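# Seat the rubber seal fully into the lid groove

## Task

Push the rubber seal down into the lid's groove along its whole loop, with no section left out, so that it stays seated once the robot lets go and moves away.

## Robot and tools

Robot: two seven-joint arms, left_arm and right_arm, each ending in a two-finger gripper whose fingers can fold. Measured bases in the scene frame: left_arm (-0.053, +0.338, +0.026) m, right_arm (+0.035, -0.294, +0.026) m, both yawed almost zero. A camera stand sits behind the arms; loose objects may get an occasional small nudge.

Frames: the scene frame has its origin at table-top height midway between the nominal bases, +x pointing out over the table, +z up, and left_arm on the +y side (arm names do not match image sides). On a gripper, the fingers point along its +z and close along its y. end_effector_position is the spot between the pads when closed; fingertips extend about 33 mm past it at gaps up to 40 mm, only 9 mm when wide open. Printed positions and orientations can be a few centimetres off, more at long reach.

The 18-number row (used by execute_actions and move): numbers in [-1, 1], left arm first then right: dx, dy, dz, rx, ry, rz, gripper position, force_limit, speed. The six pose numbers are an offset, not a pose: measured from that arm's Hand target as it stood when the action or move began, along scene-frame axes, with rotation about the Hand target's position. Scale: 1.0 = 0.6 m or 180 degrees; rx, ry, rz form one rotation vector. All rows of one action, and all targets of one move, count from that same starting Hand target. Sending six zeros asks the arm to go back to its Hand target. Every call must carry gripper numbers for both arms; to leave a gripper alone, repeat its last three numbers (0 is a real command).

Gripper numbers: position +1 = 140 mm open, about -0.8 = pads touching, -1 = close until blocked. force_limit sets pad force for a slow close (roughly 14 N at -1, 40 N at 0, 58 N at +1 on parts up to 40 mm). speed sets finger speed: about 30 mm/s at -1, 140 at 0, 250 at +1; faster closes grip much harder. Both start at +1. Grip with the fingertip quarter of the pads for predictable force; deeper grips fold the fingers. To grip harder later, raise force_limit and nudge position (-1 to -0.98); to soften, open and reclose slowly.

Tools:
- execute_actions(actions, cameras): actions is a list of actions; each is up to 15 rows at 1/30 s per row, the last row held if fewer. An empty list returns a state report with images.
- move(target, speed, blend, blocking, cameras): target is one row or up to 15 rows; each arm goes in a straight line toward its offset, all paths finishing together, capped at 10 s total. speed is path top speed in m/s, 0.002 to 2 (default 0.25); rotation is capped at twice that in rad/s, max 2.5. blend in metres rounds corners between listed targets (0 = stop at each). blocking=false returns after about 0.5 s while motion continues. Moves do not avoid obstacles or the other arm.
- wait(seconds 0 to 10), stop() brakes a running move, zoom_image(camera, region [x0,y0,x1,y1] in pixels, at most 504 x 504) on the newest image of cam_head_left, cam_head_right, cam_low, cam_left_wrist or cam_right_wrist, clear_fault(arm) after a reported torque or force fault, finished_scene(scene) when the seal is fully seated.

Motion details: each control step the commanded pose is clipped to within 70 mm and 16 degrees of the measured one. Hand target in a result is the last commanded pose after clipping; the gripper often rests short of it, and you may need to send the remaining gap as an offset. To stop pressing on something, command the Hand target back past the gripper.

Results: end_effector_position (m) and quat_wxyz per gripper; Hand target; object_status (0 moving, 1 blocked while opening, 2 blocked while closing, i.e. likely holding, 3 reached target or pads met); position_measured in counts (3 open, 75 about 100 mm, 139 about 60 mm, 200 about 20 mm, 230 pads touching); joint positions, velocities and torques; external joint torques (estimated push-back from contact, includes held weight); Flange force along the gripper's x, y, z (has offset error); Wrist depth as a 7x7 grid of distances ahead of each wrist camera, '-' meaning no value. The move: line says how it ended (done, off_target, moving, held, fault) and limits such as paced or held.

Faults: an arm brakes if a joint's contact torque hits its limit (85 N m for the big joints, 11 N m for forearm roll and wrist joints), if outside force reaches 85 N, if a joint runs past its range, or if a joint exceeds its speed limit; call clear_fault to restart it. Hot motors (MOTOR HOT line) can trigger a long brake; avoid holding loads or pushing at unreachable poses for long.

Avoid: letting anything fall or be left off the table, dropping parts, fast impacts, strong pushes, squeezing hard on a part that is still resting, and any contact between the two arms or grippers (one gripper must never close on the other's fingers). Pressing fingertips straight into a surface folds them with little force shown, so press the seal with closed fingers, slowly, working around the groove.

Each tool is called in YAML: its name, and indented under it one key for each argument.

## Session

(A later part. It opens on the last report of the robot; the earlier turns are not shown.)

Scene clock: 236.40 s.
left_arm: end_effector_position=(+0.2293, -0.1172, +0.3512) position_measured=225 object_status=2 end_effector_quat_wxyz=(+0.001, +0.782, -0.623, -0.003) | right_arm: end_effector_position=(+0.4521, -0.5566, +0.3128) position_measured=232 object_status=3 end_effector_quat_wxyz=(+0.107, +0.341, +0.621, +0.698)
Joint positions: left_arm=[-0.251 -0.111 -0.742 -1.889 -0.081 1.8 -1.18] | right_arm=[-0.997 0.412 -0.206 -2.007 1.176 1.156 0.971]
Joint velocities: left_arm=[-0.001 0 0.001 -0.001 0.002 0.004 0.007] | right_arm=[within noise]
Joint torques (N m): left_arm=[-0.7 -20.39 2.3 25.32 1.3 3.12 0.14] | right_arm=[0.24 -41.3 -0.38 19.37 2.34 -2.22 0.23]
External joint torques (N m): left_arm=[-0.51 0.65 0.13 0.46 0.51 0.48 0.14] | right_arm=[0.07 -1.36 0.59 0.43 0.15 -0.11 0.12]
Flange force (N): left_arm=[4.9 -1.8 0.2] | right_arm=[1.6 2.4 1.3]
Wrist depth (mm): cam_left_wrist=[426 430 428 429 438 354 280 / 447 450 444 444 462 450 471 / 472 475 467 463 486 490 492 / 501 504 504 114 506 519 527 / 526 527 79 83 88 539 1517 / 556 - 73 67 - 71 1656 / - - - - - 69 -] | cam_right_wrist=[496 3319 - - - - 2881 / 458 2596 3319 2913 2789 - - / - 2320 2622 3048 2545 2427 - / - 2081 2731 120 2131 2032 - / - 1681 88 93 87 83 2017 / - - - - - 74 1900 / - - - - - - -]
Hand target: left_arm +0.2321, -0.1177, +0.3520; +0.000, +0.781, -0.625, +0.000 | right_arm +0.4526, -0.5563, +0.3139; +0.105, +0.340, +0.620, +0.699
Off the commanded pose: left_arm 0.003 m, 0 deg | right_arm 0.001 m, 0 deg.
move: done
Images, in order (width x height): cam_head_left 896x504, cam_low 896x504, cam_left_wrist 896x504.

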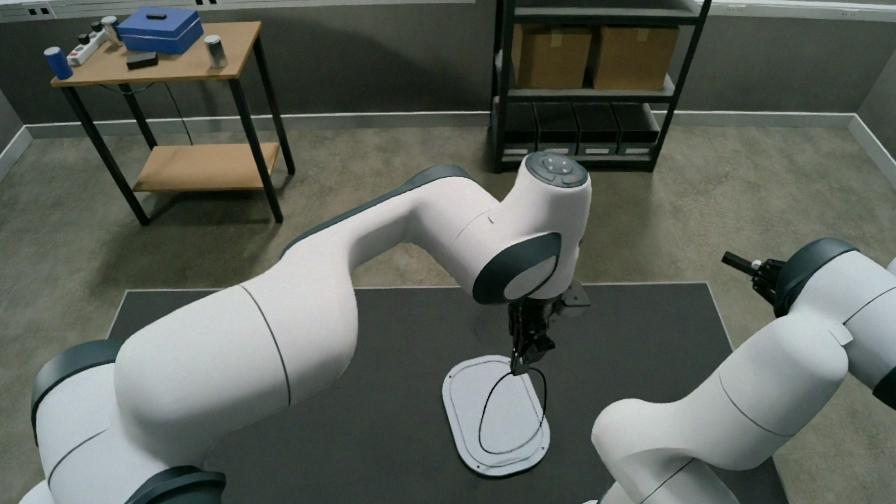

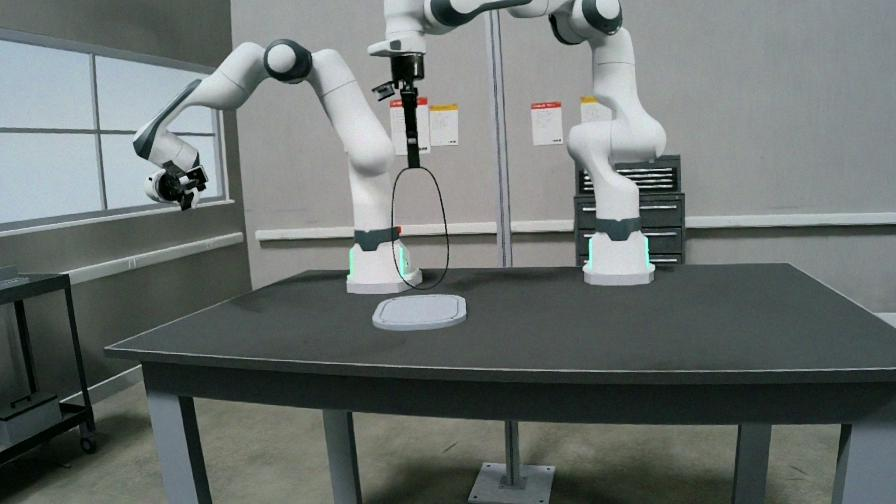

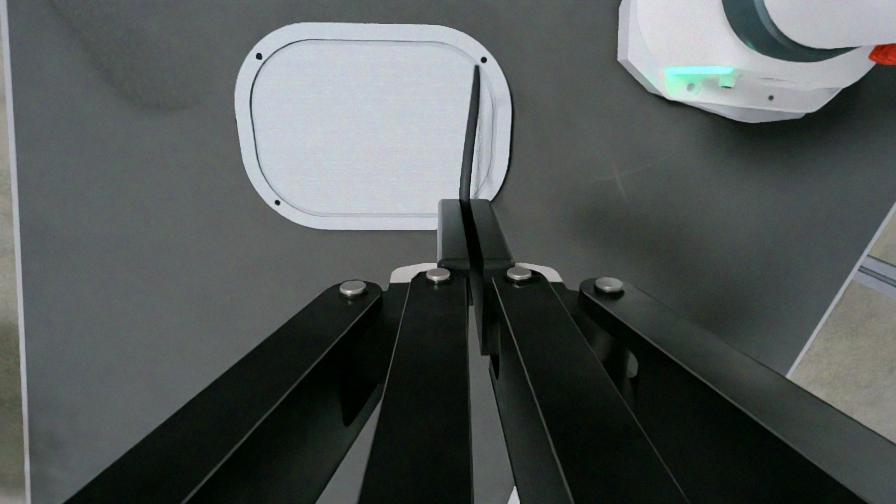

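move:
  target:
    - [0.0,0.0,-0.045,0,0,0,-1,-1,-1,0,0,0,0,0,0,-1,-1,-0.5]
  speed: 0.05
  cameras: ["cam_head_left","cam_low","cam_left_wrist"]

zoom_image:
  camera: "cam_head_left"
  region: [400, 330, 620, 504]

zoom_image:
  camera: "cam_low"
  region: [340, 130, 500, 340]

Scene clock: 246.43 s.
left_arm: end_effector_position=(+0.2320, -0.1169, +0.3257) position_measured=225 object_status=2 end_effector_quat_wxyz=(+0.001, +0.782, -0.623, -0.002) | right_arm: end_effector_position=(+0.4521, -0.5566, +0.3128) position_measured=232 object_status=3 end_effector_quat_wxyz=(+0.107, +0.341, +0.621, +0.698)
Joint positions: left_arm=[-0.251 -0.104 -0.744 -1.949 -0.078 1.868 -1.178] | right_arm=[-0.997 0.412 -0.206 -2.007 1.176 1.156 0.971]
Joint velocities: left_arm=[0 -0.001 -0.001 0 -0.001 0.003 0] | right_arm=[within noise]
Joint torques (N m): left_arm=[-0.81 -20.89 1.69 24.25 1.27 2.97 0.03] | right_arm=[0.26 -41.32 -0.37 19.33 2.32 -2.21 0.25]
External joint torques (N m): left_arm=[-0.92 0.19 -0.63 -0.51 0.47 0.34 0.03] | right_arm=[0.42 -1.31 0.89 0.35 0.13 -0.12 0.14]
Flange force (N): left_arm=[1.3 0.8 2.3] | right_arm=[1.5 2.3 2.0]
Wrist depth (mm): cam_left_wrist=[405 405 403 408 414 356 274 / 425 425 420 418 439 436 422 / 448 450 444 433 460 467 471 / 473 478 479 114 481 493 499 / 501 497 79 83 88 512 535 / 525 - 73 67 - 71 1646 / - - - - - 69 -] | cam_right_wrist=[- 2760 - 3361 2703 2675 - / - 2675 3319 3641 3361 - 2280 / - 2300 2114 2881 2703 2545 2167 / - 2017 3048 120 2131 - - / - 1846 88 93 87 83 - / - - - - - 74 - / - - - - - - -]
Hand target: left_arm +0.2321, -0.1177, +0.3250; +0.000, +0.781, -0.625, +0.000 | right_arm +0.4526, -0.5563, +0.3139; +0.105, +0.340, +0.620, +0.699
Off the commanded pose: left_arm 0.001 m, 0 deg | right_arm 0.001 m, 0 deg.
move: done
Images, in order (width x height): cam_head_left 896x504, cam_low 896x504, cam_left_wrist 896x504.

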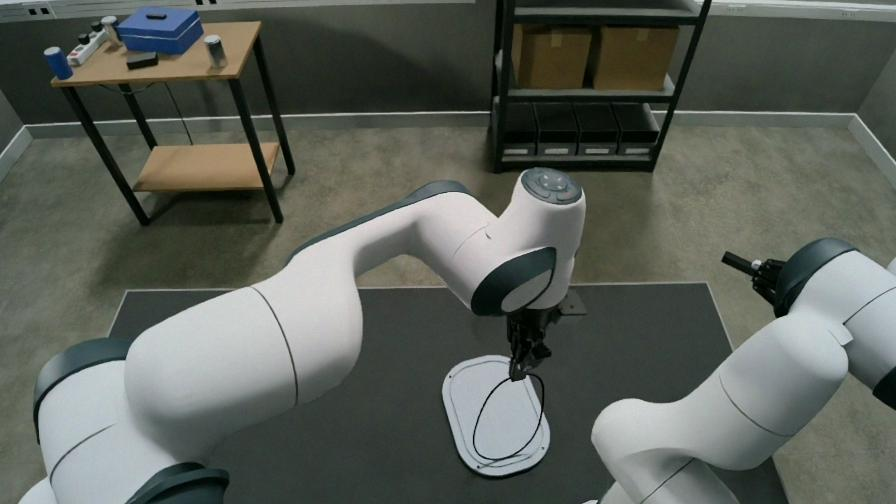

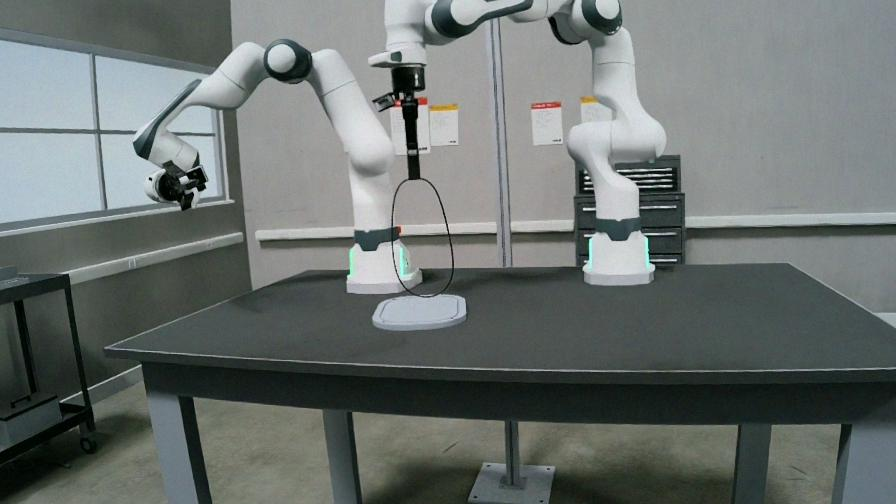

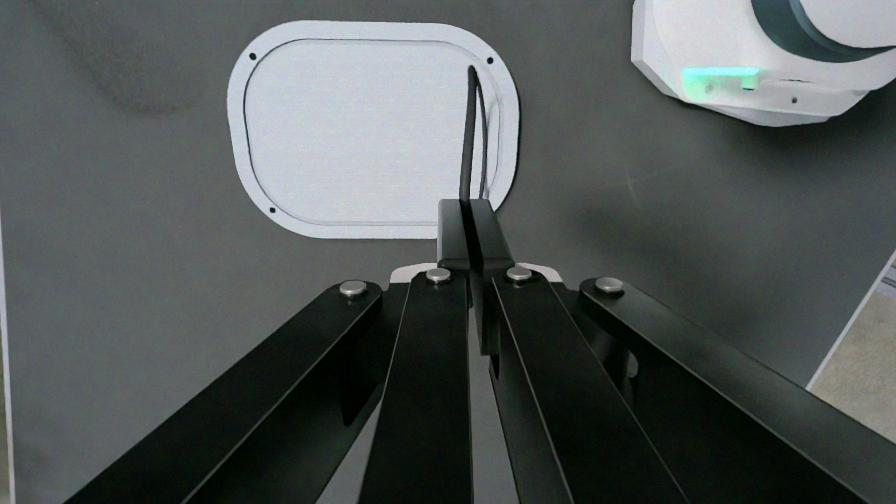

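Scaled by 2.291 from the camera's 896x504 image, which has a finer 1280x720 frame.

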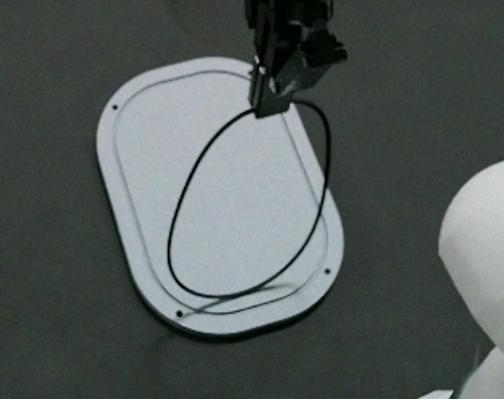

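Scaled by 2.400 from the camera's 896x504 image, which has a finer 1280x720 frame.

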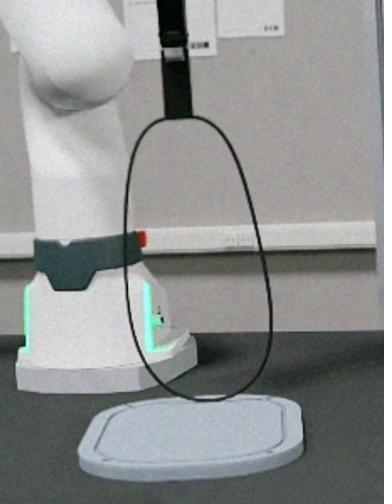

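move:
  target:
    - [0.1505,0.0295,-0.075,0,0,0,-1,-1,-1,0,0,0,0,0,0,-1,-1,-0.5]
    - [0.2450,0.0502,-0.1908,0,0,0,-1,-1,-1,0,0,0,0,0,0,-1,-1,-0.5]
    - [0.2938,0.0608,-0.3283,0,0,0,-1,-1,-1,0,0,0,0,0,0,-1,-1,-0.5]
    - [0.3020,0.0627,-0.4317,0,0,0,-1,-1,-1,0,0,0,0,0,0,-1,-1,-0.5]
  speed: 0.08
  blend: [0.03,0.03,0.03,0]
  cameras: ["cam_head_left","cam_low","cam_left_wrist"]

zoom_image:
  camera: "cam_head_left"
  region: [400, 330, 620, 504]

Scene clock: 281.93 s.
left_arm: end_effector_position=(+0.4120, -0.0794, +0.0657) position_measured=225 object_status=2 end_effector_quat_wxyz=(+0.001, +0.779, -0.626, -0.003) | right_arm: end_effector_position=(+0.4521, -0.5566, +0.3128) position_measured=232 object_status=3 end_effector_quat_wxyz=(+0.107, +0.341, +0.621, +0.698)
Joint positions: left_arm=[-0.259 0.524 -0.524 -1.911 0.351 2.337 -1.173] | right_arm=[-0.997 0.412 -0.206 -2.007 1.176 1.156 0.971]
Joint velocities: left_arm=[-0.001 -0.002 0.002 -0.001 -0.001 0.005 -0.006] | right_arm=[within noise]
Joint torques (N m): left_arm=[-1.11 -41.29 -7.43 21.21 0.99 3 -0.31] | right_arm=[0.23 -41.29 -0.42 19.34 2.33 -2.21 0.23]
External joint torques (N m): left_arm=[-1.39 0.42 0.34 -0.05 0.4 0.37 -0.31] | right_arm=[0.2 -1.37 0.67 0.44 0.15 -0.1 0.13]
Flange force (N): left_arm=[3.4 0.5 3.3] | right_arm=[1.5 2.4 1.6]
Wrist depth (mm): cam_left_wrist=[174 174 176 173 168 168 169 / 183 184 185 178 176 177 178 / 193 194 195 186 187 187 189 / 204 205 206 120 195 199 200 / 217 216 85 83 88 206 213 / 229 - 73 67 - 71 225 / - - - - - 69 -] | cam_right_wrist=[- 2913 3361 3197 3013 - - / - 2819 3197 2596 3048 - - / - 2241 2596 2405 2675 2570 2260 / - 2081 2881 120 2097 - - / - 1783 88 93 87 1914 2017 / - - - - - 74 - / - - - - - - -]
Hand target: left_arm +0.4133, -0.0801, +0.0660; +0.000, +0.781, -0.625, +0.000 | right_arm +0.4526, -0.5563, +0.3139; +0.105, +0.340, +0.620, +0.699
Off the commanded pose: left_arm 0.002 m, 0 deg | right_arm 0.001 m, 0 deg.
move: done
Images, in order (width x height): cam_head_left 896x504, cam_low 896x504, cam_left_wrist 896x504.

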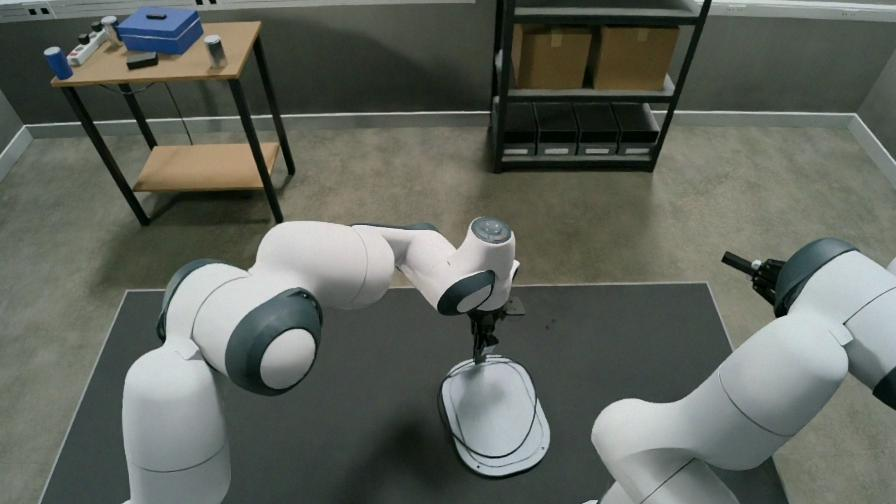

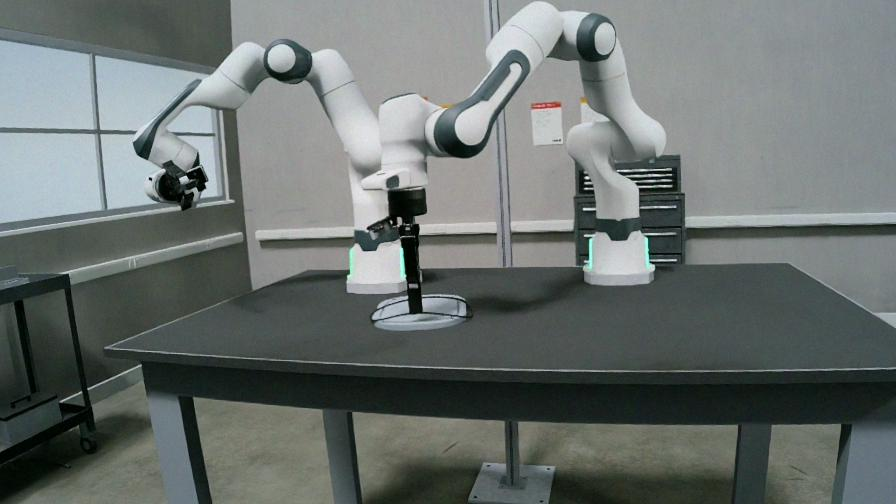

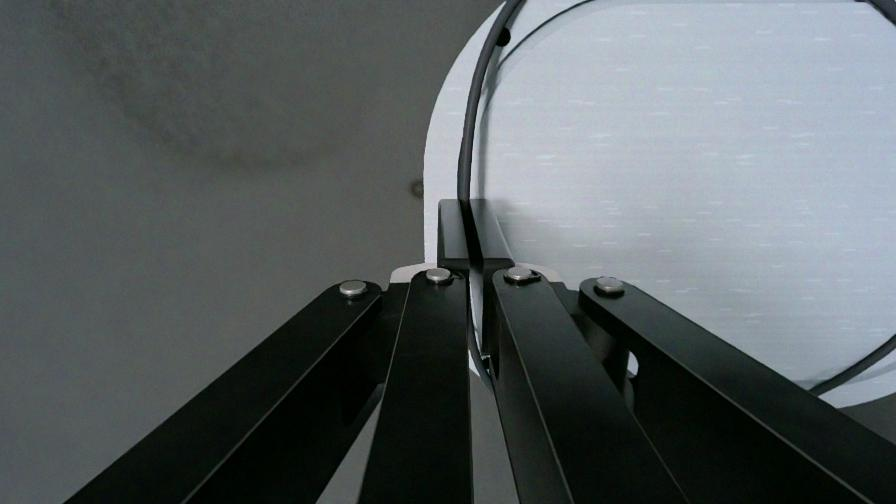

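Scaled by 2.291 from the camera's 896x504 image, which has a finer 1280x720 frame.

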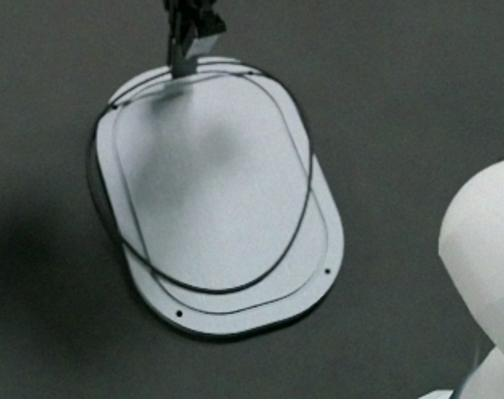

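move:
  target:
    - [-0.0105,-0.0023,0,0,0,0.022,-1,-1,-1,0,0,0,0,0,0,-1,-1,-0.5]
    - [-0.0105,-0.0023,-0.0225,0,0,0.022,-1,-1,-1,0,0,0,0,0,0,-1,-1,-0.5]
  speed: 0.05
  blend: [0.001,0]
  cameras: ["cam_left_wrist","cam_head_left"]

zoom_image:
  camera: "cam_left_wrist"
  region: [340, 0, 600, 210]

zoom_image:
  camera: "cam_head_left"
  region: [400, 330, 620, 504]

Scene clock: 303.70 s.
left_arm: end_effector_position=(+0.4065, -0.0810, +0.0528) position_measured=225 object_status=2 end_effector_quat_wxyz=(+0.001, +0.800, -0.599, -0.002) | right_arm: end_effector_position=(+0.4521, -0.5566, +0.3128) position_measured=232 object_status=3 end_effector_quat_wxyz=(+0.107, +0.341, +0.621, +0.698)
Joint positions: left_arm=[-0.292 0.532 -0.492 -1.928 0.348 2.372 -1.249] | right_arm=[-0.997 0.412 -0.206 -2.007 1.176 1.156 0.971]
Joint velocities: left_arm=[0.001 0 0.002 0 0 0.002 -0.006] | right_arm=[within noise]
Joint torques (N m): left_arm=[-1.11 -41.6 -6.89 20.83 0.79 2.95 -0.38] | right_arm=[0.24 -41.27 -0.41 19.37 2.32 -2.21 0.22]
External joint torques (N m): left_arm=[-1.27 0.53 0.64 -0.21 0.21 0.3 -0.38] | right_arm=[0.3 -1.19 0.77 0.35 0.12 -0.12 0.11]
Flange force (N): left_arm=[2.8 1.0 3.4] | right_arm=[1.3 2.1 1.6]
Wrist depth (mm): cam_left_wrist=[163 163 165 163 156 156 158 / 171 172 173 165 163 164 166 / 180 182 182 171 173 174 175 / 191 192 193 119 181 185 185 / 202 202 85 83 88 190 198 / 216 - 73 67 - 71 207 / - - - - - 69 -] | cam_right_wrist=[494 2850 3361 3855 - - - / - 2545 3405 3450 - - 2570 / - 2383 2545 1942 3159 2596 2185 / - 2048 2913 121 2131 2203 2131 / 389 1833 88 87 87 99 - / - - - - - 74 - / - - - - - - -]
Hand target: left_arm +0.4070, -0.0815, +0.0525; +0.000, +0.802, -0.598, +0.000 | right_arm +0.4526, -0.5563, +0.3139; +0.105, +0.340, +0.620, +0.699
Off the commanded pose: left_arm 0.001 m, 0 deg | right_arm 0.001 m, 0 deg.
move: done
Images, in order (width x height): cam_head_left 896x504, cam_left_wrist 896x504.

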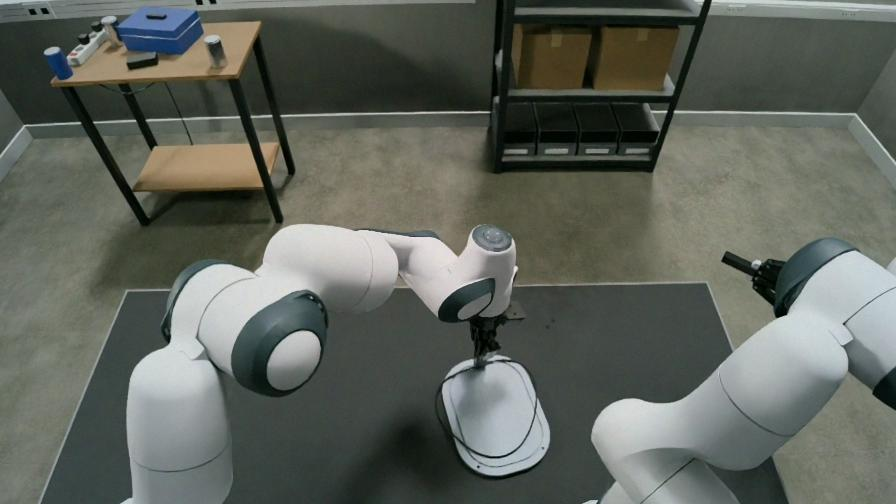

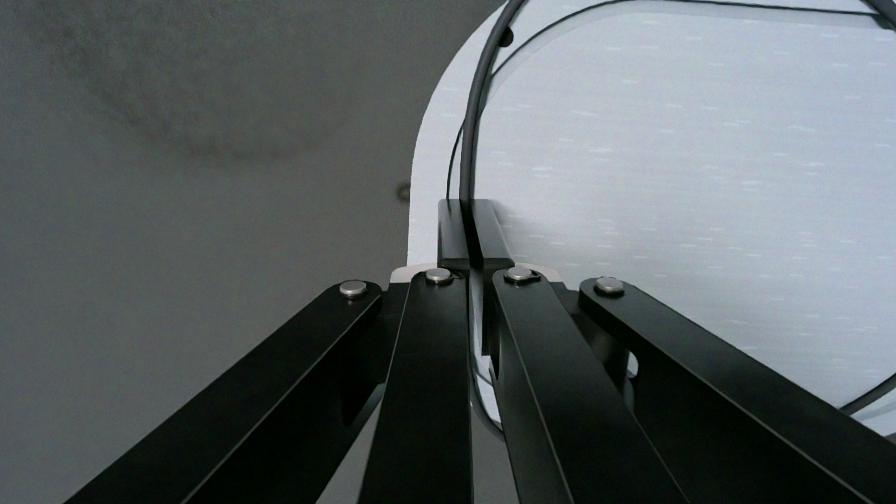

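Scaled by 1.938 from the camera's 896x504 image, which has a finer 1280x720 frame.

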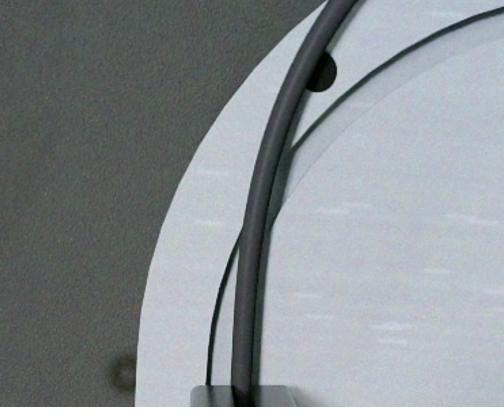

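Scaled by 2.291 from the camera's 896x504 image, which has a finer 1280x720 frame.

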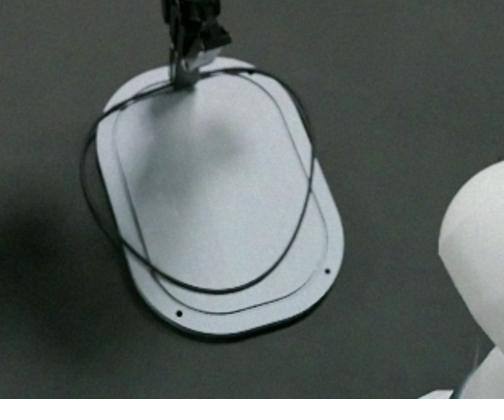

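move:
  target:
    - [0.0072,-0.007,0.1,0,0,-0.0144,-1,-1,-1,0,0,0,0,0,0,-1,-1,-0.5]
  speed: 0.08
  cameras: ["cam_left_wrist","cam_head_left"]

zoom_image:
  camera: "cam_head_left"
  region: [400, 330, 620, 504]

Scene clock: 349.57 s.
left_arm: end_effector_position=(+0.4121, -0.0860, +0.1126) position_measured=225 object_status=2 end_effector_quat_wxyz=(-0.001, +0.789, -0.614, +0.002) | right_arm: end_effector_position=(+0.4521, -0.5566, +0.3128) position_measured=232 object_status=3 end_effector_quat_wxyz=(+0.107, +0.341, +0.621, +0.698)
Joint positions: left_arm=[-0.249 0.45 -0.554 -1.888 0.304 2.258 -1.184] | right_arm=[-0.997 0.412 -0.206 -2.007 1.176 1.156 0.971]
Joint velocities: left_arm=[0.001 0 -0.001 0 0 -0.003 0.005] | right_arm=[within noise]
Joint torques (N m): left_arm=[-0.29 -39.55 -7.57 22.72 0.37 2.45 0.13] | right_arm=[0.22 -41.32 -0.38 19.34 2.34 -2.23 0.24]
External joint torques (N m): left_arm=[-0.24 0.81 -0.22 0.37 -0.28 -0.21 0.13] | right_arm=[0.26 -1.47 0.77 0.45 0.15 -0.14 0.13]
Flange force (N): left_arm=[3.5 -2.1 0.3] | right_arm=[1.7 2.6 1.7]
Wrist depth (mm): cam_left_wrist=[218 218 219 218 211 212 212 / 229 229 230 226 220 222 223 / 241 242 243 232 233 234 235 / 255 255 256 119 244 248 249 / 269 269 79 83 88 256 265 / 283 - 73 67 - 71 292 / - - - - - 69 -] | cam_right_wrist=[- 2473 3159 - - 3084 2450 / - 2473 3121 3237 2473 - - / - 2570 2731 3121 2760 - 2048 / - 2032 2596 120 2131 2497 - / - 1833 88 93 87 83 - / - - - - - 74 - / - - - - - - -]
Hand target: left_arm +0.4113, -0.0857, +0.1125; +0.000, +0.788, -0.616, +0.000 | right_arm +0.4526, -0.5563, +0.3139; +0.105, +0.340, +0.620, +0.699
Off the commanded pose: left_arm 0.001 m, 0 deg | right_arm 0.001 m, 0 deg.
move: done
Images, in order (width x height): cam_head_left 896x504, cam_left_wrist 896x504.

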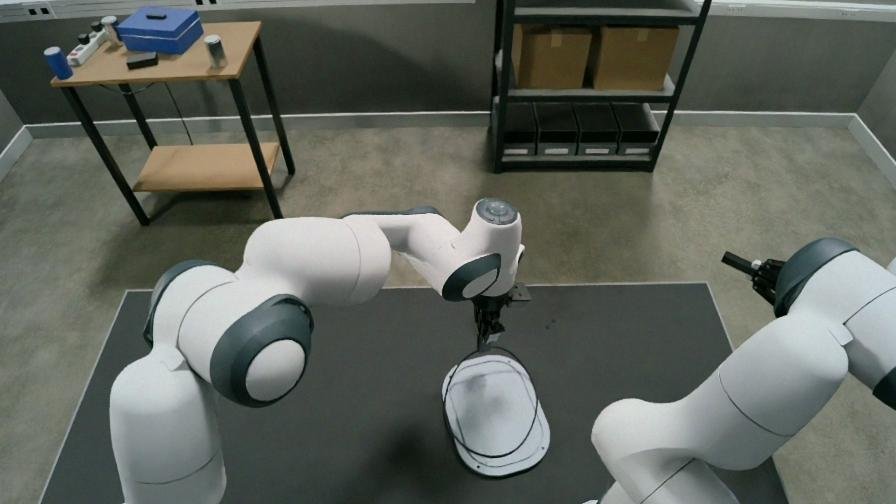

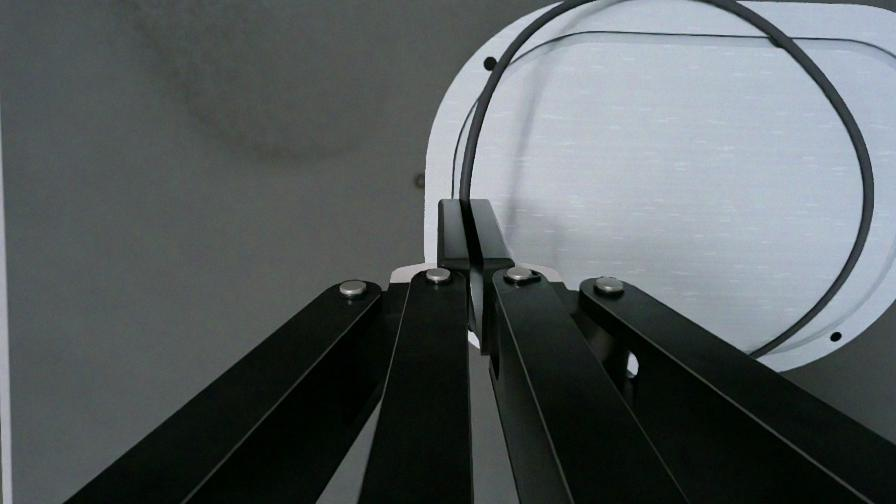

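Scaled by 2.291 from the camera's 896x504 image, which has a finer 1280x720 frame.

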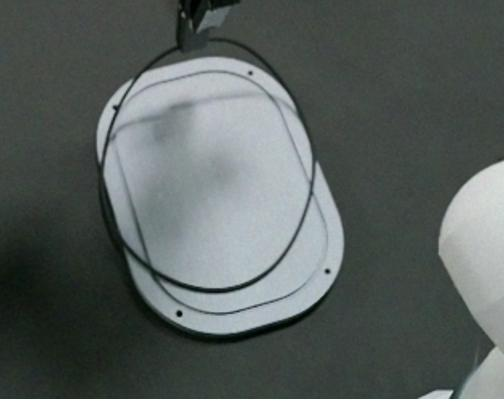

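move:
  target:
    - [0,0,-0.1008,0,0,0,-1,-1,-1,0,0,0,0,0,0,-1,-1,-0.5]
  speed: 0.06
  cameras: ["cam_left_wrist","cam_head_left"]

zoom_image:
  camera: "cam_head_left"
  region: [400, 330, 620, 504]

zoom_image:
  camera: "cam_left_wrist"
  region: [340, 0, 600, 210]

Scene clock: 373.33 s.
left_arm: end_effector_position=(+0.4104, -0.0852, +0.0521) position_measured=225 object_status=2 end_effector_quat_wxyz=(+0.001, +0.787, -0.617, -0.002) | right_arm: end_effector_position=(+0.4521, -0.5566, +0.3128) position_measured=232 object_status=3 end_effector_quat_wxyz=(+0.107, +0.341, +0.621, +0.698)
Joint positions: left_arm=[-0.288 0.551 -0.501 -1.902 0.361 2.359 -1.211] | right_arm=[-0.997 0.412 -0.206 -2.007 1.176 1.156 0.971]
Joint velocities: left_arm=[0 0.001 0.001 0 0 0.005 -0.005] | right_arm=[within noise]
Joint torques (N m): left_arm=[-1.12 -42.12 -7.31 20.91 0.98 2.98 -0.32] | right_arm=[0.24 -41.27 -0.38 19.36 2.34 -2.22 0.23]
External joint torques (N m): left_arm=[-1.19 0.56 0.7 -0.16 0.39 0.33 -0.32] | right_arm=[0.13 -1.31 0.64 0.39 0.14 -0.11 0.13]
Flange force (N): left_arm=[3.0 0.5 3.6] | right_arm=[1.6 2.3 1.5]
Wrist depth (mm): cam_left_wrist=[162 163 164 163 156 157 157 / 170 171 172 166 163 164 165 / 180 181 181 171 173 173 175 / 190 191 192 119 180 184 185 / 202 201 85 83 88 191 197 / 215 - 73 67 - 71 207 / - - - - - 69 -] | cam_right_wrist=[- - 3641 4767 - 2167 2760 / - 2320 3048 3237 - - 2341 / - 2473 2383 2881 2545 - 2731 / - 2131 2545 120 2114 - - / - 1886 88 93 87 83 1914 / - - - - - 74 1873 / - - - - - - -]
Hand target: left_arm +0.4113, -0.0857, +0.0520; +0.000, +0.788, -0.616, +0.000 | right_arm +0.4526, -0.5563, +0.3139; +0.105, +0.340, +0.620, +0.699
Off the commanded pose: left_arm 0.001 m, 0 deg | right_arm 0.001 m, 0 deg.
move: done
Images, in order (width x height): cam_head_left 896x504, cam_left_wrist 896x504.

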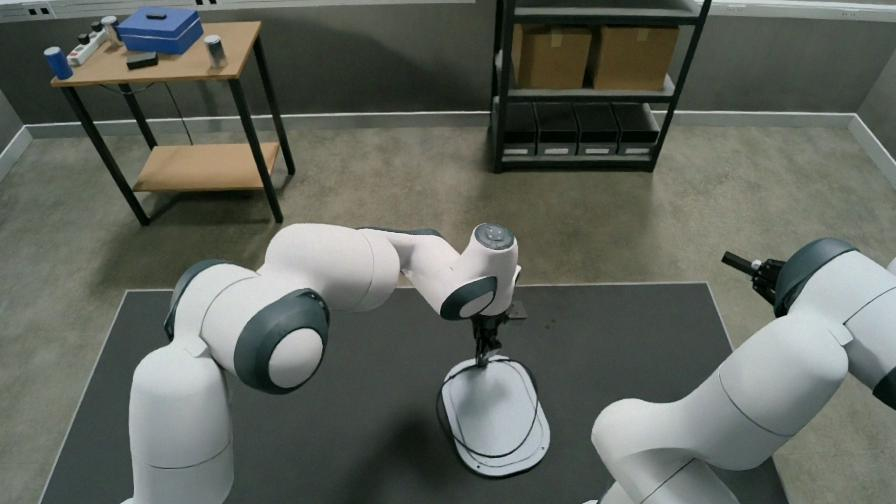

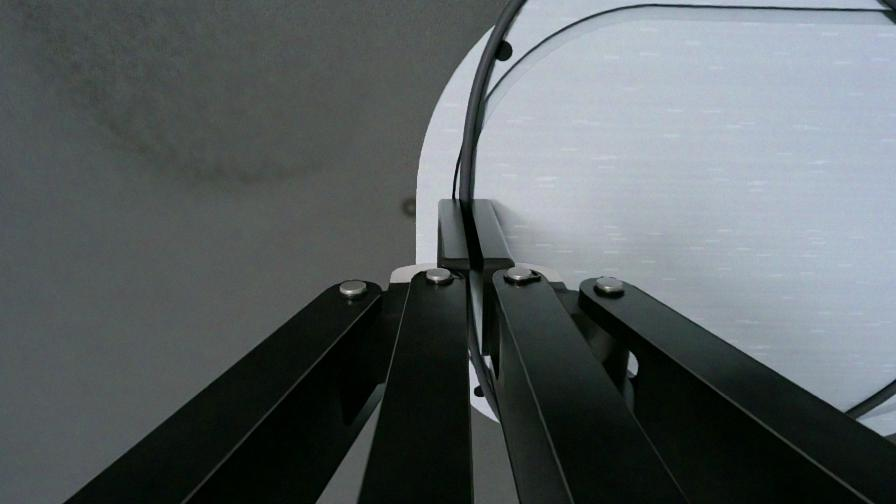

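Scaled by 2.291 from the camera's 896x504 image, which has a finer 1280x720 frame.

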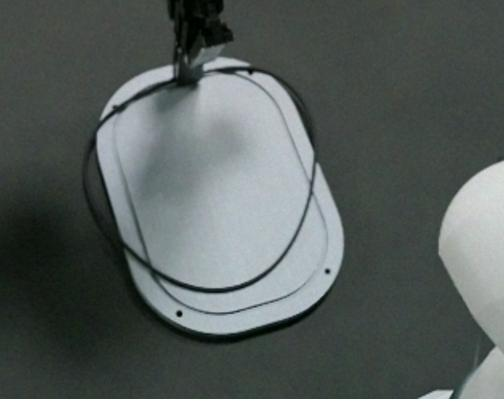

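Scaled by 1.938 from the camera's 896x504 image, which has a finer 1280x720 frame.

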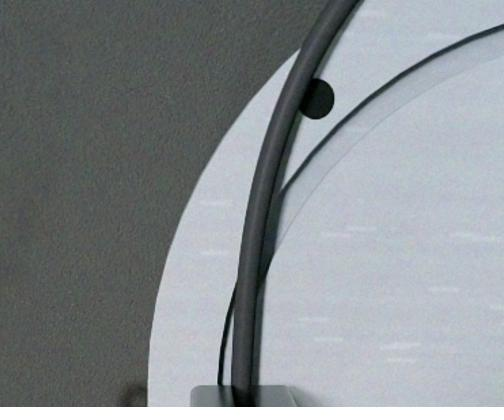

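move:
  target:
    - [0.0035,0.0008,-0.004,0,0,0,-1,-1,-1,0,0,0,0,0,0,-1,-1,-0.5]
    - [0.0035,0.0008,-0.004,0,0,0,-0.6,-1,-1,0,0,0,0,0,0,-1,-1,-0.5]
  speed: 0.03
  cameras: ["cam_left_wrist","cam_head_left"]

zoom_image:
  camera: "cam_left_wrist"
  region: [340, 0, 600, 210]

Scene clock: 382.57 s.
left_arm: end_effector_position=(+0.4120, -0.0843, +0.0496) position_measured=205 object_status=0 end_effector_quat_wxyz=(+0.001, +0.788, -0.616, -0.002) | right_arm: end_effector_position=(+0.4521, -0.5566, +0.3128) position_measured=232 object_status=3 end_effector_quat_wxyz=(+0.107, +0.341, +0.621, +0.698)
Joint positions: left_arm=[-0.291 0.557 -0.495 -1.899 0.362 2.362 -1.212] | right_arm=[-0.997 0.412 -0.206 -2.007 1.176 1.156 0.971]
Joint torques (N m): left_arm=[-1.15 -41.83 -7.34 21.43 0.95 2.93 -0.19] | right_arm=[0.28 -41.28 -0.37 19.37 2.32 -2.22 0.24]
External joint torques (N m): left_arm=[-1.15 1.06 0.72 0.4 0.36 0.28 -0.19] | right_arm=[0.44 -1.29 0.89 0.4 0.13 -0.13 0.14]
Flange force (N): left_arm=[5.9 -1.7 4.3] | right_arm=[1.3 2.4 1.9]
Wrist depth (mm): cam_left_wrist=[160 160 162 161 154 153 155 / 168 169 170 163 161 161 163 / 177 179 179 169 170 171 172 / 188 189 188 172 177 181 182 / 199 197 91 94 88 86 194 / 208 68 72 197 - 70 201 / - - - - - 71 -] | cam_right_wrist=[438 2789 3591 3641 - 2760 2703 / 483 2405 3277 3277 2850 2760 - / - 2473 2497 2913 - 2545 2383 / - 2097 2731 120 2097 - - / - 1859 88 93 87 83 - / - - - - - 74 - / - - - - - - -]
Hand target: left_arm +0.4134, -0.0852, +0.0496; +0.000, +0.788, -0.616, +0.000 | right_arm +0.4526, -0.5563, +0.3139; +0.105, +0.340, +0.620, +0.699
Off the commanded pose: left_arm 0.002 m, 0 deg | right_arm 0.001 m, 0 deg.
move: done
Images, in order (width x height): cam_head_left 896x504, cam_left_wrist 896x504.

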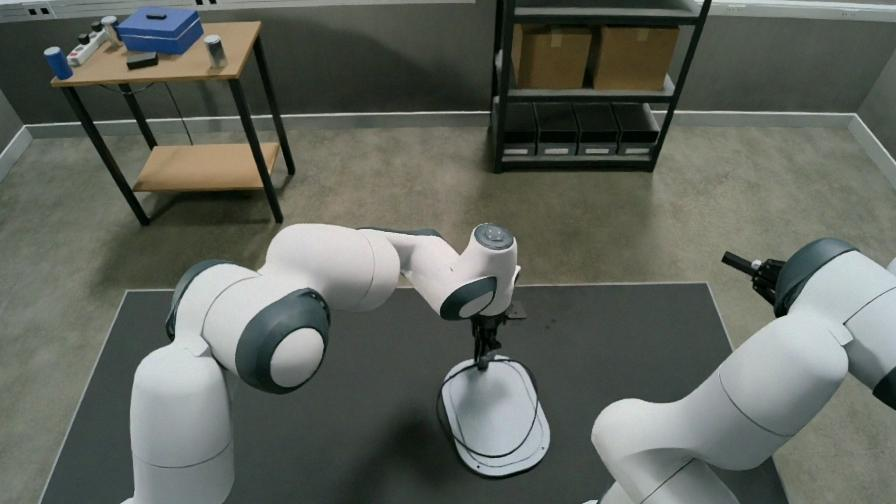

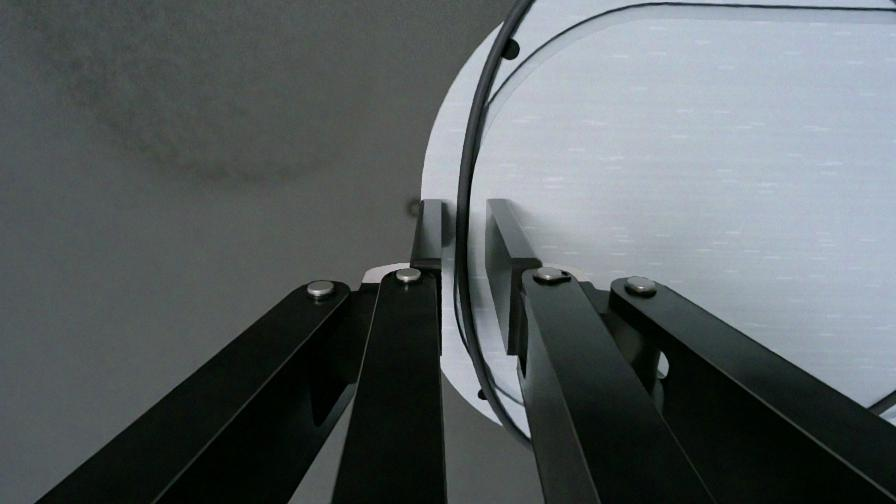

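Scaled by 1.938 from the camera's 896x504 image, which has a finer 1280x720 frame.

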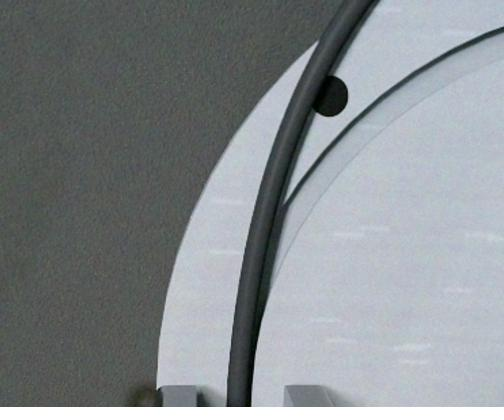

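move:
  target:
    - [0,0,0.03,0,0,0,-0.6,-1,-1,0,0,0,0,0,0,-1,-1,-0.5]
    - [0,0,0.03,0,0,0,-1,-1,-0.5,0,0,0,0,0,0,-1,-1,-0.5]
  speed: 0.06
  cameras: ["cam_left_wrist"]

zoom_image:
  camera: "cam_left_wrist"
  region: [340, 0, 600, 210]

Scene clock: 389.90 s.
left_arm: end_effector_position=(+0.4139, -0.0855, +0.0671) position_measured=232 object_status=3 end_effector_quat_wxyz=(-0.001, +0.789, -0.615, +0.001) | right_arm: end_effector_position=(+0.4521, -0.5566, +0.3128) position_measured=232 object_status=3 end_effector_quat_wxyz=(+0.107, +0.341, +0.621, +0.698)
Joint positions: left_arm=[-0.28 0.527 -0.51 -1.897 0.351 2.338 -1.208] | right_arm=[-0.997 0.412 -0.206 -2.007 1.176 1.156 0.971]
Joint torques (N m): left_arm=[-0.1 -41.73 -8.09 21.52 0.31 2.46 0.09] | right_arm=[0.24 -41.27 -0.41 19.37 2.32 -2.22 0.2]
External joint torques (N m): left_arm=[-0.06 0.46 -0.19 0.17 -0.29 -0.2 0.09] | right_arm=[0.29 -1.34 0.76 0.41 0.12 -0.13 0.09]
Flange force (N): left_arm=[1.7 -1.2 -0.1] | right_arm=[1.5 2.3 1.7]
Wrist depth (mm): cam_left_wrist=[176 177 177 176 170 170 171 / 185 186 186 181 177 178 179 / 196 196 197 186 187 188 189 / 207 207 208 125 196 199 200 / 220 219 82 83 88 206 212 / 231 - 71 67 - 70 223 / - - - - - 71 -] | cam_right_wrist=[- 3197 3450 3543 3197 - 3048 / - 2222 3084 3913 2913 2622 2300 / - 2405 2521 2819 2497 2760 2300 / - 2131 2622 120 2149 2149 - / - 1873 88 93 87 83 - / - - - - - 74 - / - - - - - - -]
Hand target: left_arm +0.4134, -0.0852, +0.0676; +0.000, +0.788, -0.616, +0.000 | right_arm +0.4526, -0.5563, +0.3139; +0.105, +0.340, +0.620, +0.699
Off the commanded pose: left_arm 0.001 m, 0 deg | right_arm 0.001 m, 0 deg.
move: done
Images, in order (width x height): cam_left_wrist 896x504.

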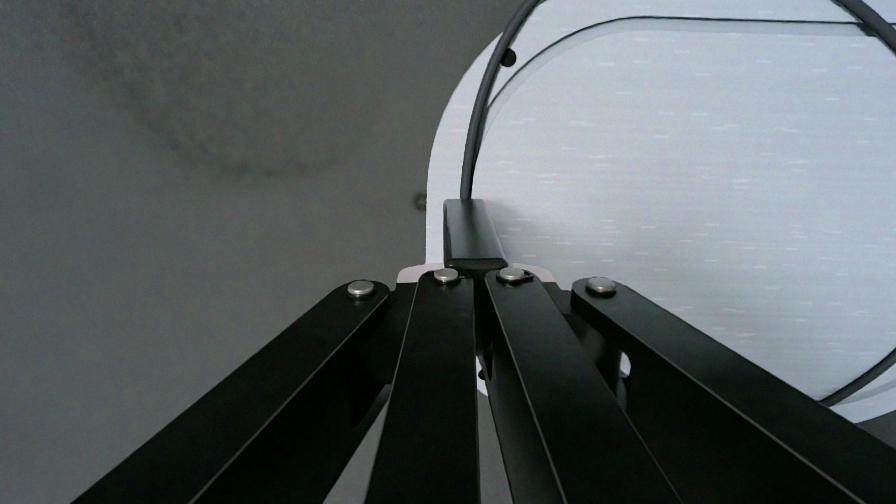

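Scaled by 1.938 from the camera's 896x504 image, which has a finer 1280x720 frame.

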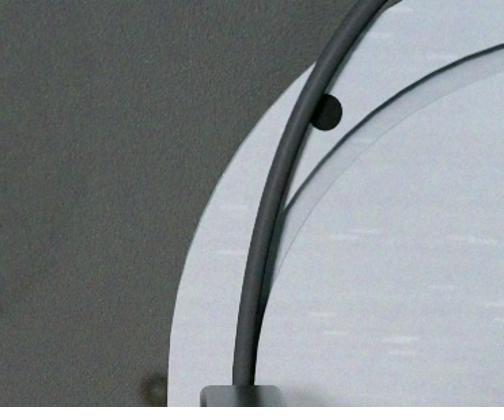

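move:
  target:
    - [-0.002,0,-0.026,0,0,0,-1,-1,-0.5,0,0,0,0,0,0,-1,-1,-0.5]
    - [-0.002,0,-0.0485,0,0,0,-1,-1,-0.5,0,0,0,0,0,0,-1,-1,-0.5]
  speed: [0.06,0.03]
  blend: [0.001,0]
  cameras: ["cam_left_wrist"]

zoom_image:
  camera: "cam_left_wrist"
  region: [340, 0, 600, 210]

Scene clock: 398.30 s.
left_arm: end_effector_position=(+0.4135, -0.0880, +0.0486) position_measured=232 object_status=3 end_effector_quat_wxyz=(-0.001, +0.786, -0.618, +0.003) | right_arm: end_effector_position=(+0.4521, -0.5566, +0.3128) position_measured=232 object_status=3 end_effector_quat_wxyz=(+0.107, +0.341, +0.621, +0.698)
Joint positions: left_arm=[-0.3 0.559 -0.489 -1.899 0.372 2.376 -1.217] | right_arm=[-0.997 0.412 -0.206 -2.007 1.176 1.156 0.971]
Joint velocities: left_arm=[-0.002 0 0 0.001 0 0.005 -0.001] | right_arm=[within noise]
Joint torques (N m): left_arm=[-0.41 -33.78 -4.52 18.66 1.38 3.87 -0.39] | right_arm=[0.23 -41.29 -0.38 19.4 2.33 -2.22 0.23]
External joint torques (N m): left_arm=[-0.43 9.22 3.48 -2.36 0.79 1.2 -0.39] | right_arm=[0.36 -1.36 0.86 0.49 0.15 -0.13 0.13]
Flange force (N): left_arm=[11.9 -6.6 23.3] | right_arm=[1.2 2.5 1.7]
Wrist depth (mm): cam_left_wrist=[161 161 161 160 153 152 154 / 168 169 170 165 159 160 161 / 178 178 179 168 168 169 170 / 188 189 189 138 176 178 179 / 200 198 82 83 88 185 190 / 210 - 71 67 - 70 200 / - - - - - 71 -] | cam_right_wrist=[- 3361 3591 3405 2675 2731 3084 / - 2648 2979 2946 3361 2427 2521 / - 2497 2383 2383 2819 2622 2362 / 357 2032 2648 120 2131 3048 2185 / - 1771 88 93 87 87 2320 / - - - - - 74 - / - - - - - - -]
Hand target: left_arm +0.4122, -0.0852, +0.0385; +0.000, +0.788, -0.616, +0.000 | right_arm +0.4526, -0.5563, +0.3139; +0.105, +0.340, +0.620, +0.699
Off the commanded pose: left_arm 0.011 m, 1 deg | right_arm 0.001 m, 0 deg.
move: off_target (left_arm)
Images, in order (width x height): cam_left_wrist 896x504.

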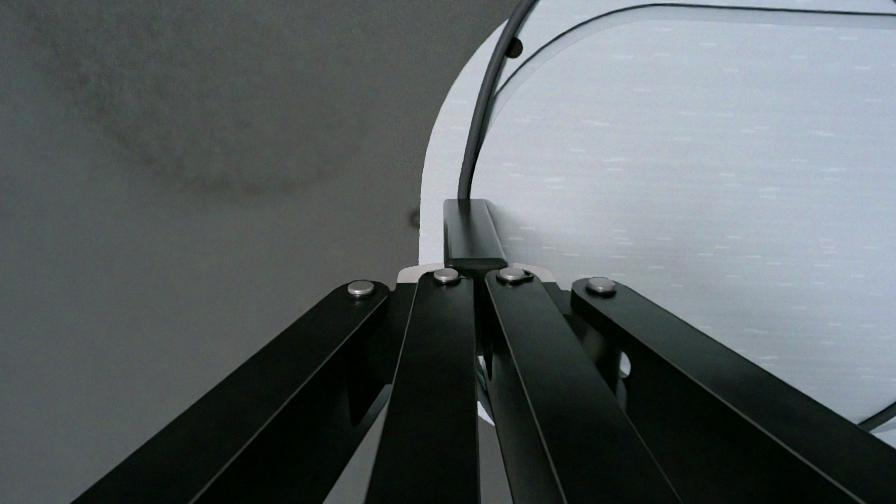

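Scaled by 1.938 from the camera's 896x504 image, which has a finer 1280x720 frame.

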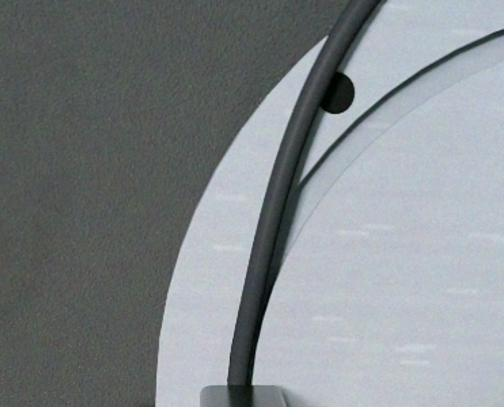

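move:
  target:
    - [0,0.002,0.0485,0,0,0,-1,-1,-0.5,0,0,0,0,0,0,-1,-1,-0.5]
  speed: 0.06
  cameras: ["cam_left_wrist"]

zoom_image:
  camera: "cam_left_wrist"
  region: [400, 0, 560, 210]

Scene clock: 404.67 s.
left_arm: end_effector_position=(+0.4140, -0.0849, +0.0680) position_measured=232 object_status=3 end_effector_quat_wxyz=(-0.001, +0.789, -0.614, +0.002) | right_arm: end_effector_position=(+0.4521, -0.5566, +0.3128) position_measured=232 object_status=3 end_effector_quat_wxyz=(+0.107, +0.341, +0.621, +0.698)
Joint positions: left_arm=[-0.279 0.522 -0.51 -1.903 0.349 2.342 -1.208] | right_arm=[-0.997 0.412 -0.206 -2.007 1.176 1.156 0.971]
Joint velocities: left_arm=[0.001 0 -0.001 0 -0.001 -0.005 0.002] | right_arm=[within noise]
Joint torques (N m): left_arm=[-0.28 -41.59 -7.84 21.22 0.09 2.5 0.09] | right_arm=[0.25 -41.27 -0.41 19.34 2.33 -2.22 0.23]
External joint torques (N m): left_arm=[-0.21 0.54 0.04 -0.2 -0.51 -0.18 0.09] | right_arm=[0.25 -1.34 0.71 0.44 0.15 -0.12 0.12]
Flange force (N): left_arm=[0.7 -0.4 0.2] | right_arm=[1.4 2.4 1.6]
Wrist depth (mm): cam_left_wrist=[178 178 178 178 170 171 172 / 187 187 188 181 178 179 179 / 197 198 198 188 188 189 189 / 208 208 209 124 197 200 200 / 221 221 82 83 88 207 212 / 233 - 71 67 - 70 223 / - - - - - 71 -] | cam_right_wrist=[- 2760 - 3121 - 3197 2850 / - 2473 2596 2789 2760 2703 - / - 2185 2300 1928 2881 - 2222 / - - 2473 120 2064 2222 - / 357 1846 88 93 87 82 2001 / - - - - - 74 2222 / - - - - - - -]
Hand target: left_arm +0.4122, -0.0840, +0.0676; +0.000, +0.788, -0.616, +0.000 | right_arm +0.4526, -0.5563, +0.3139; +0.105, +0.340, +0.620, +0.699
Off the commanded pose: left_arm 0.002 m, 0 deg | right_arm 0.001 m, 0 deg.
move: done
Images, in order (width x height): cam_left_wrist 896x504.

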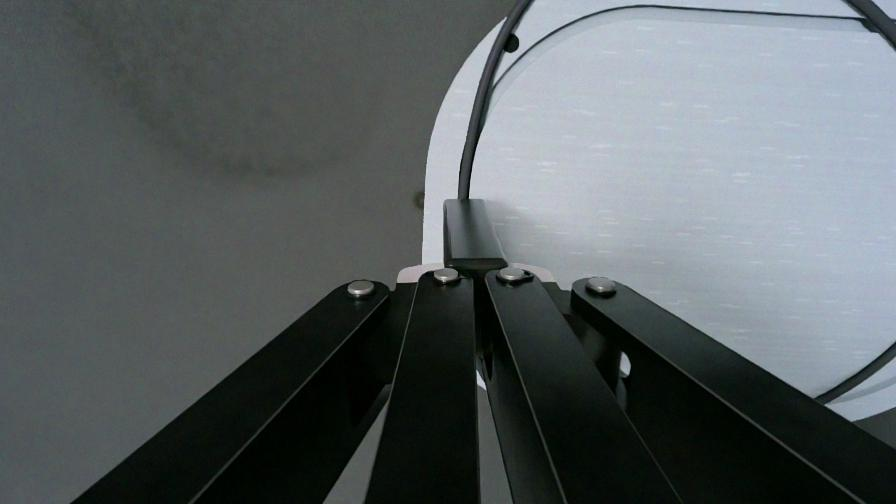

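Scaled by 2.400 from the camera's 896x504 image, which has a finer 1280x720 frame.

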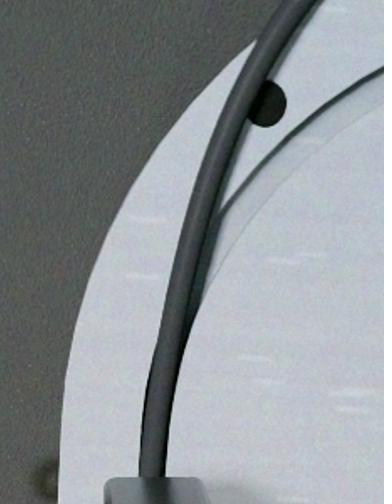

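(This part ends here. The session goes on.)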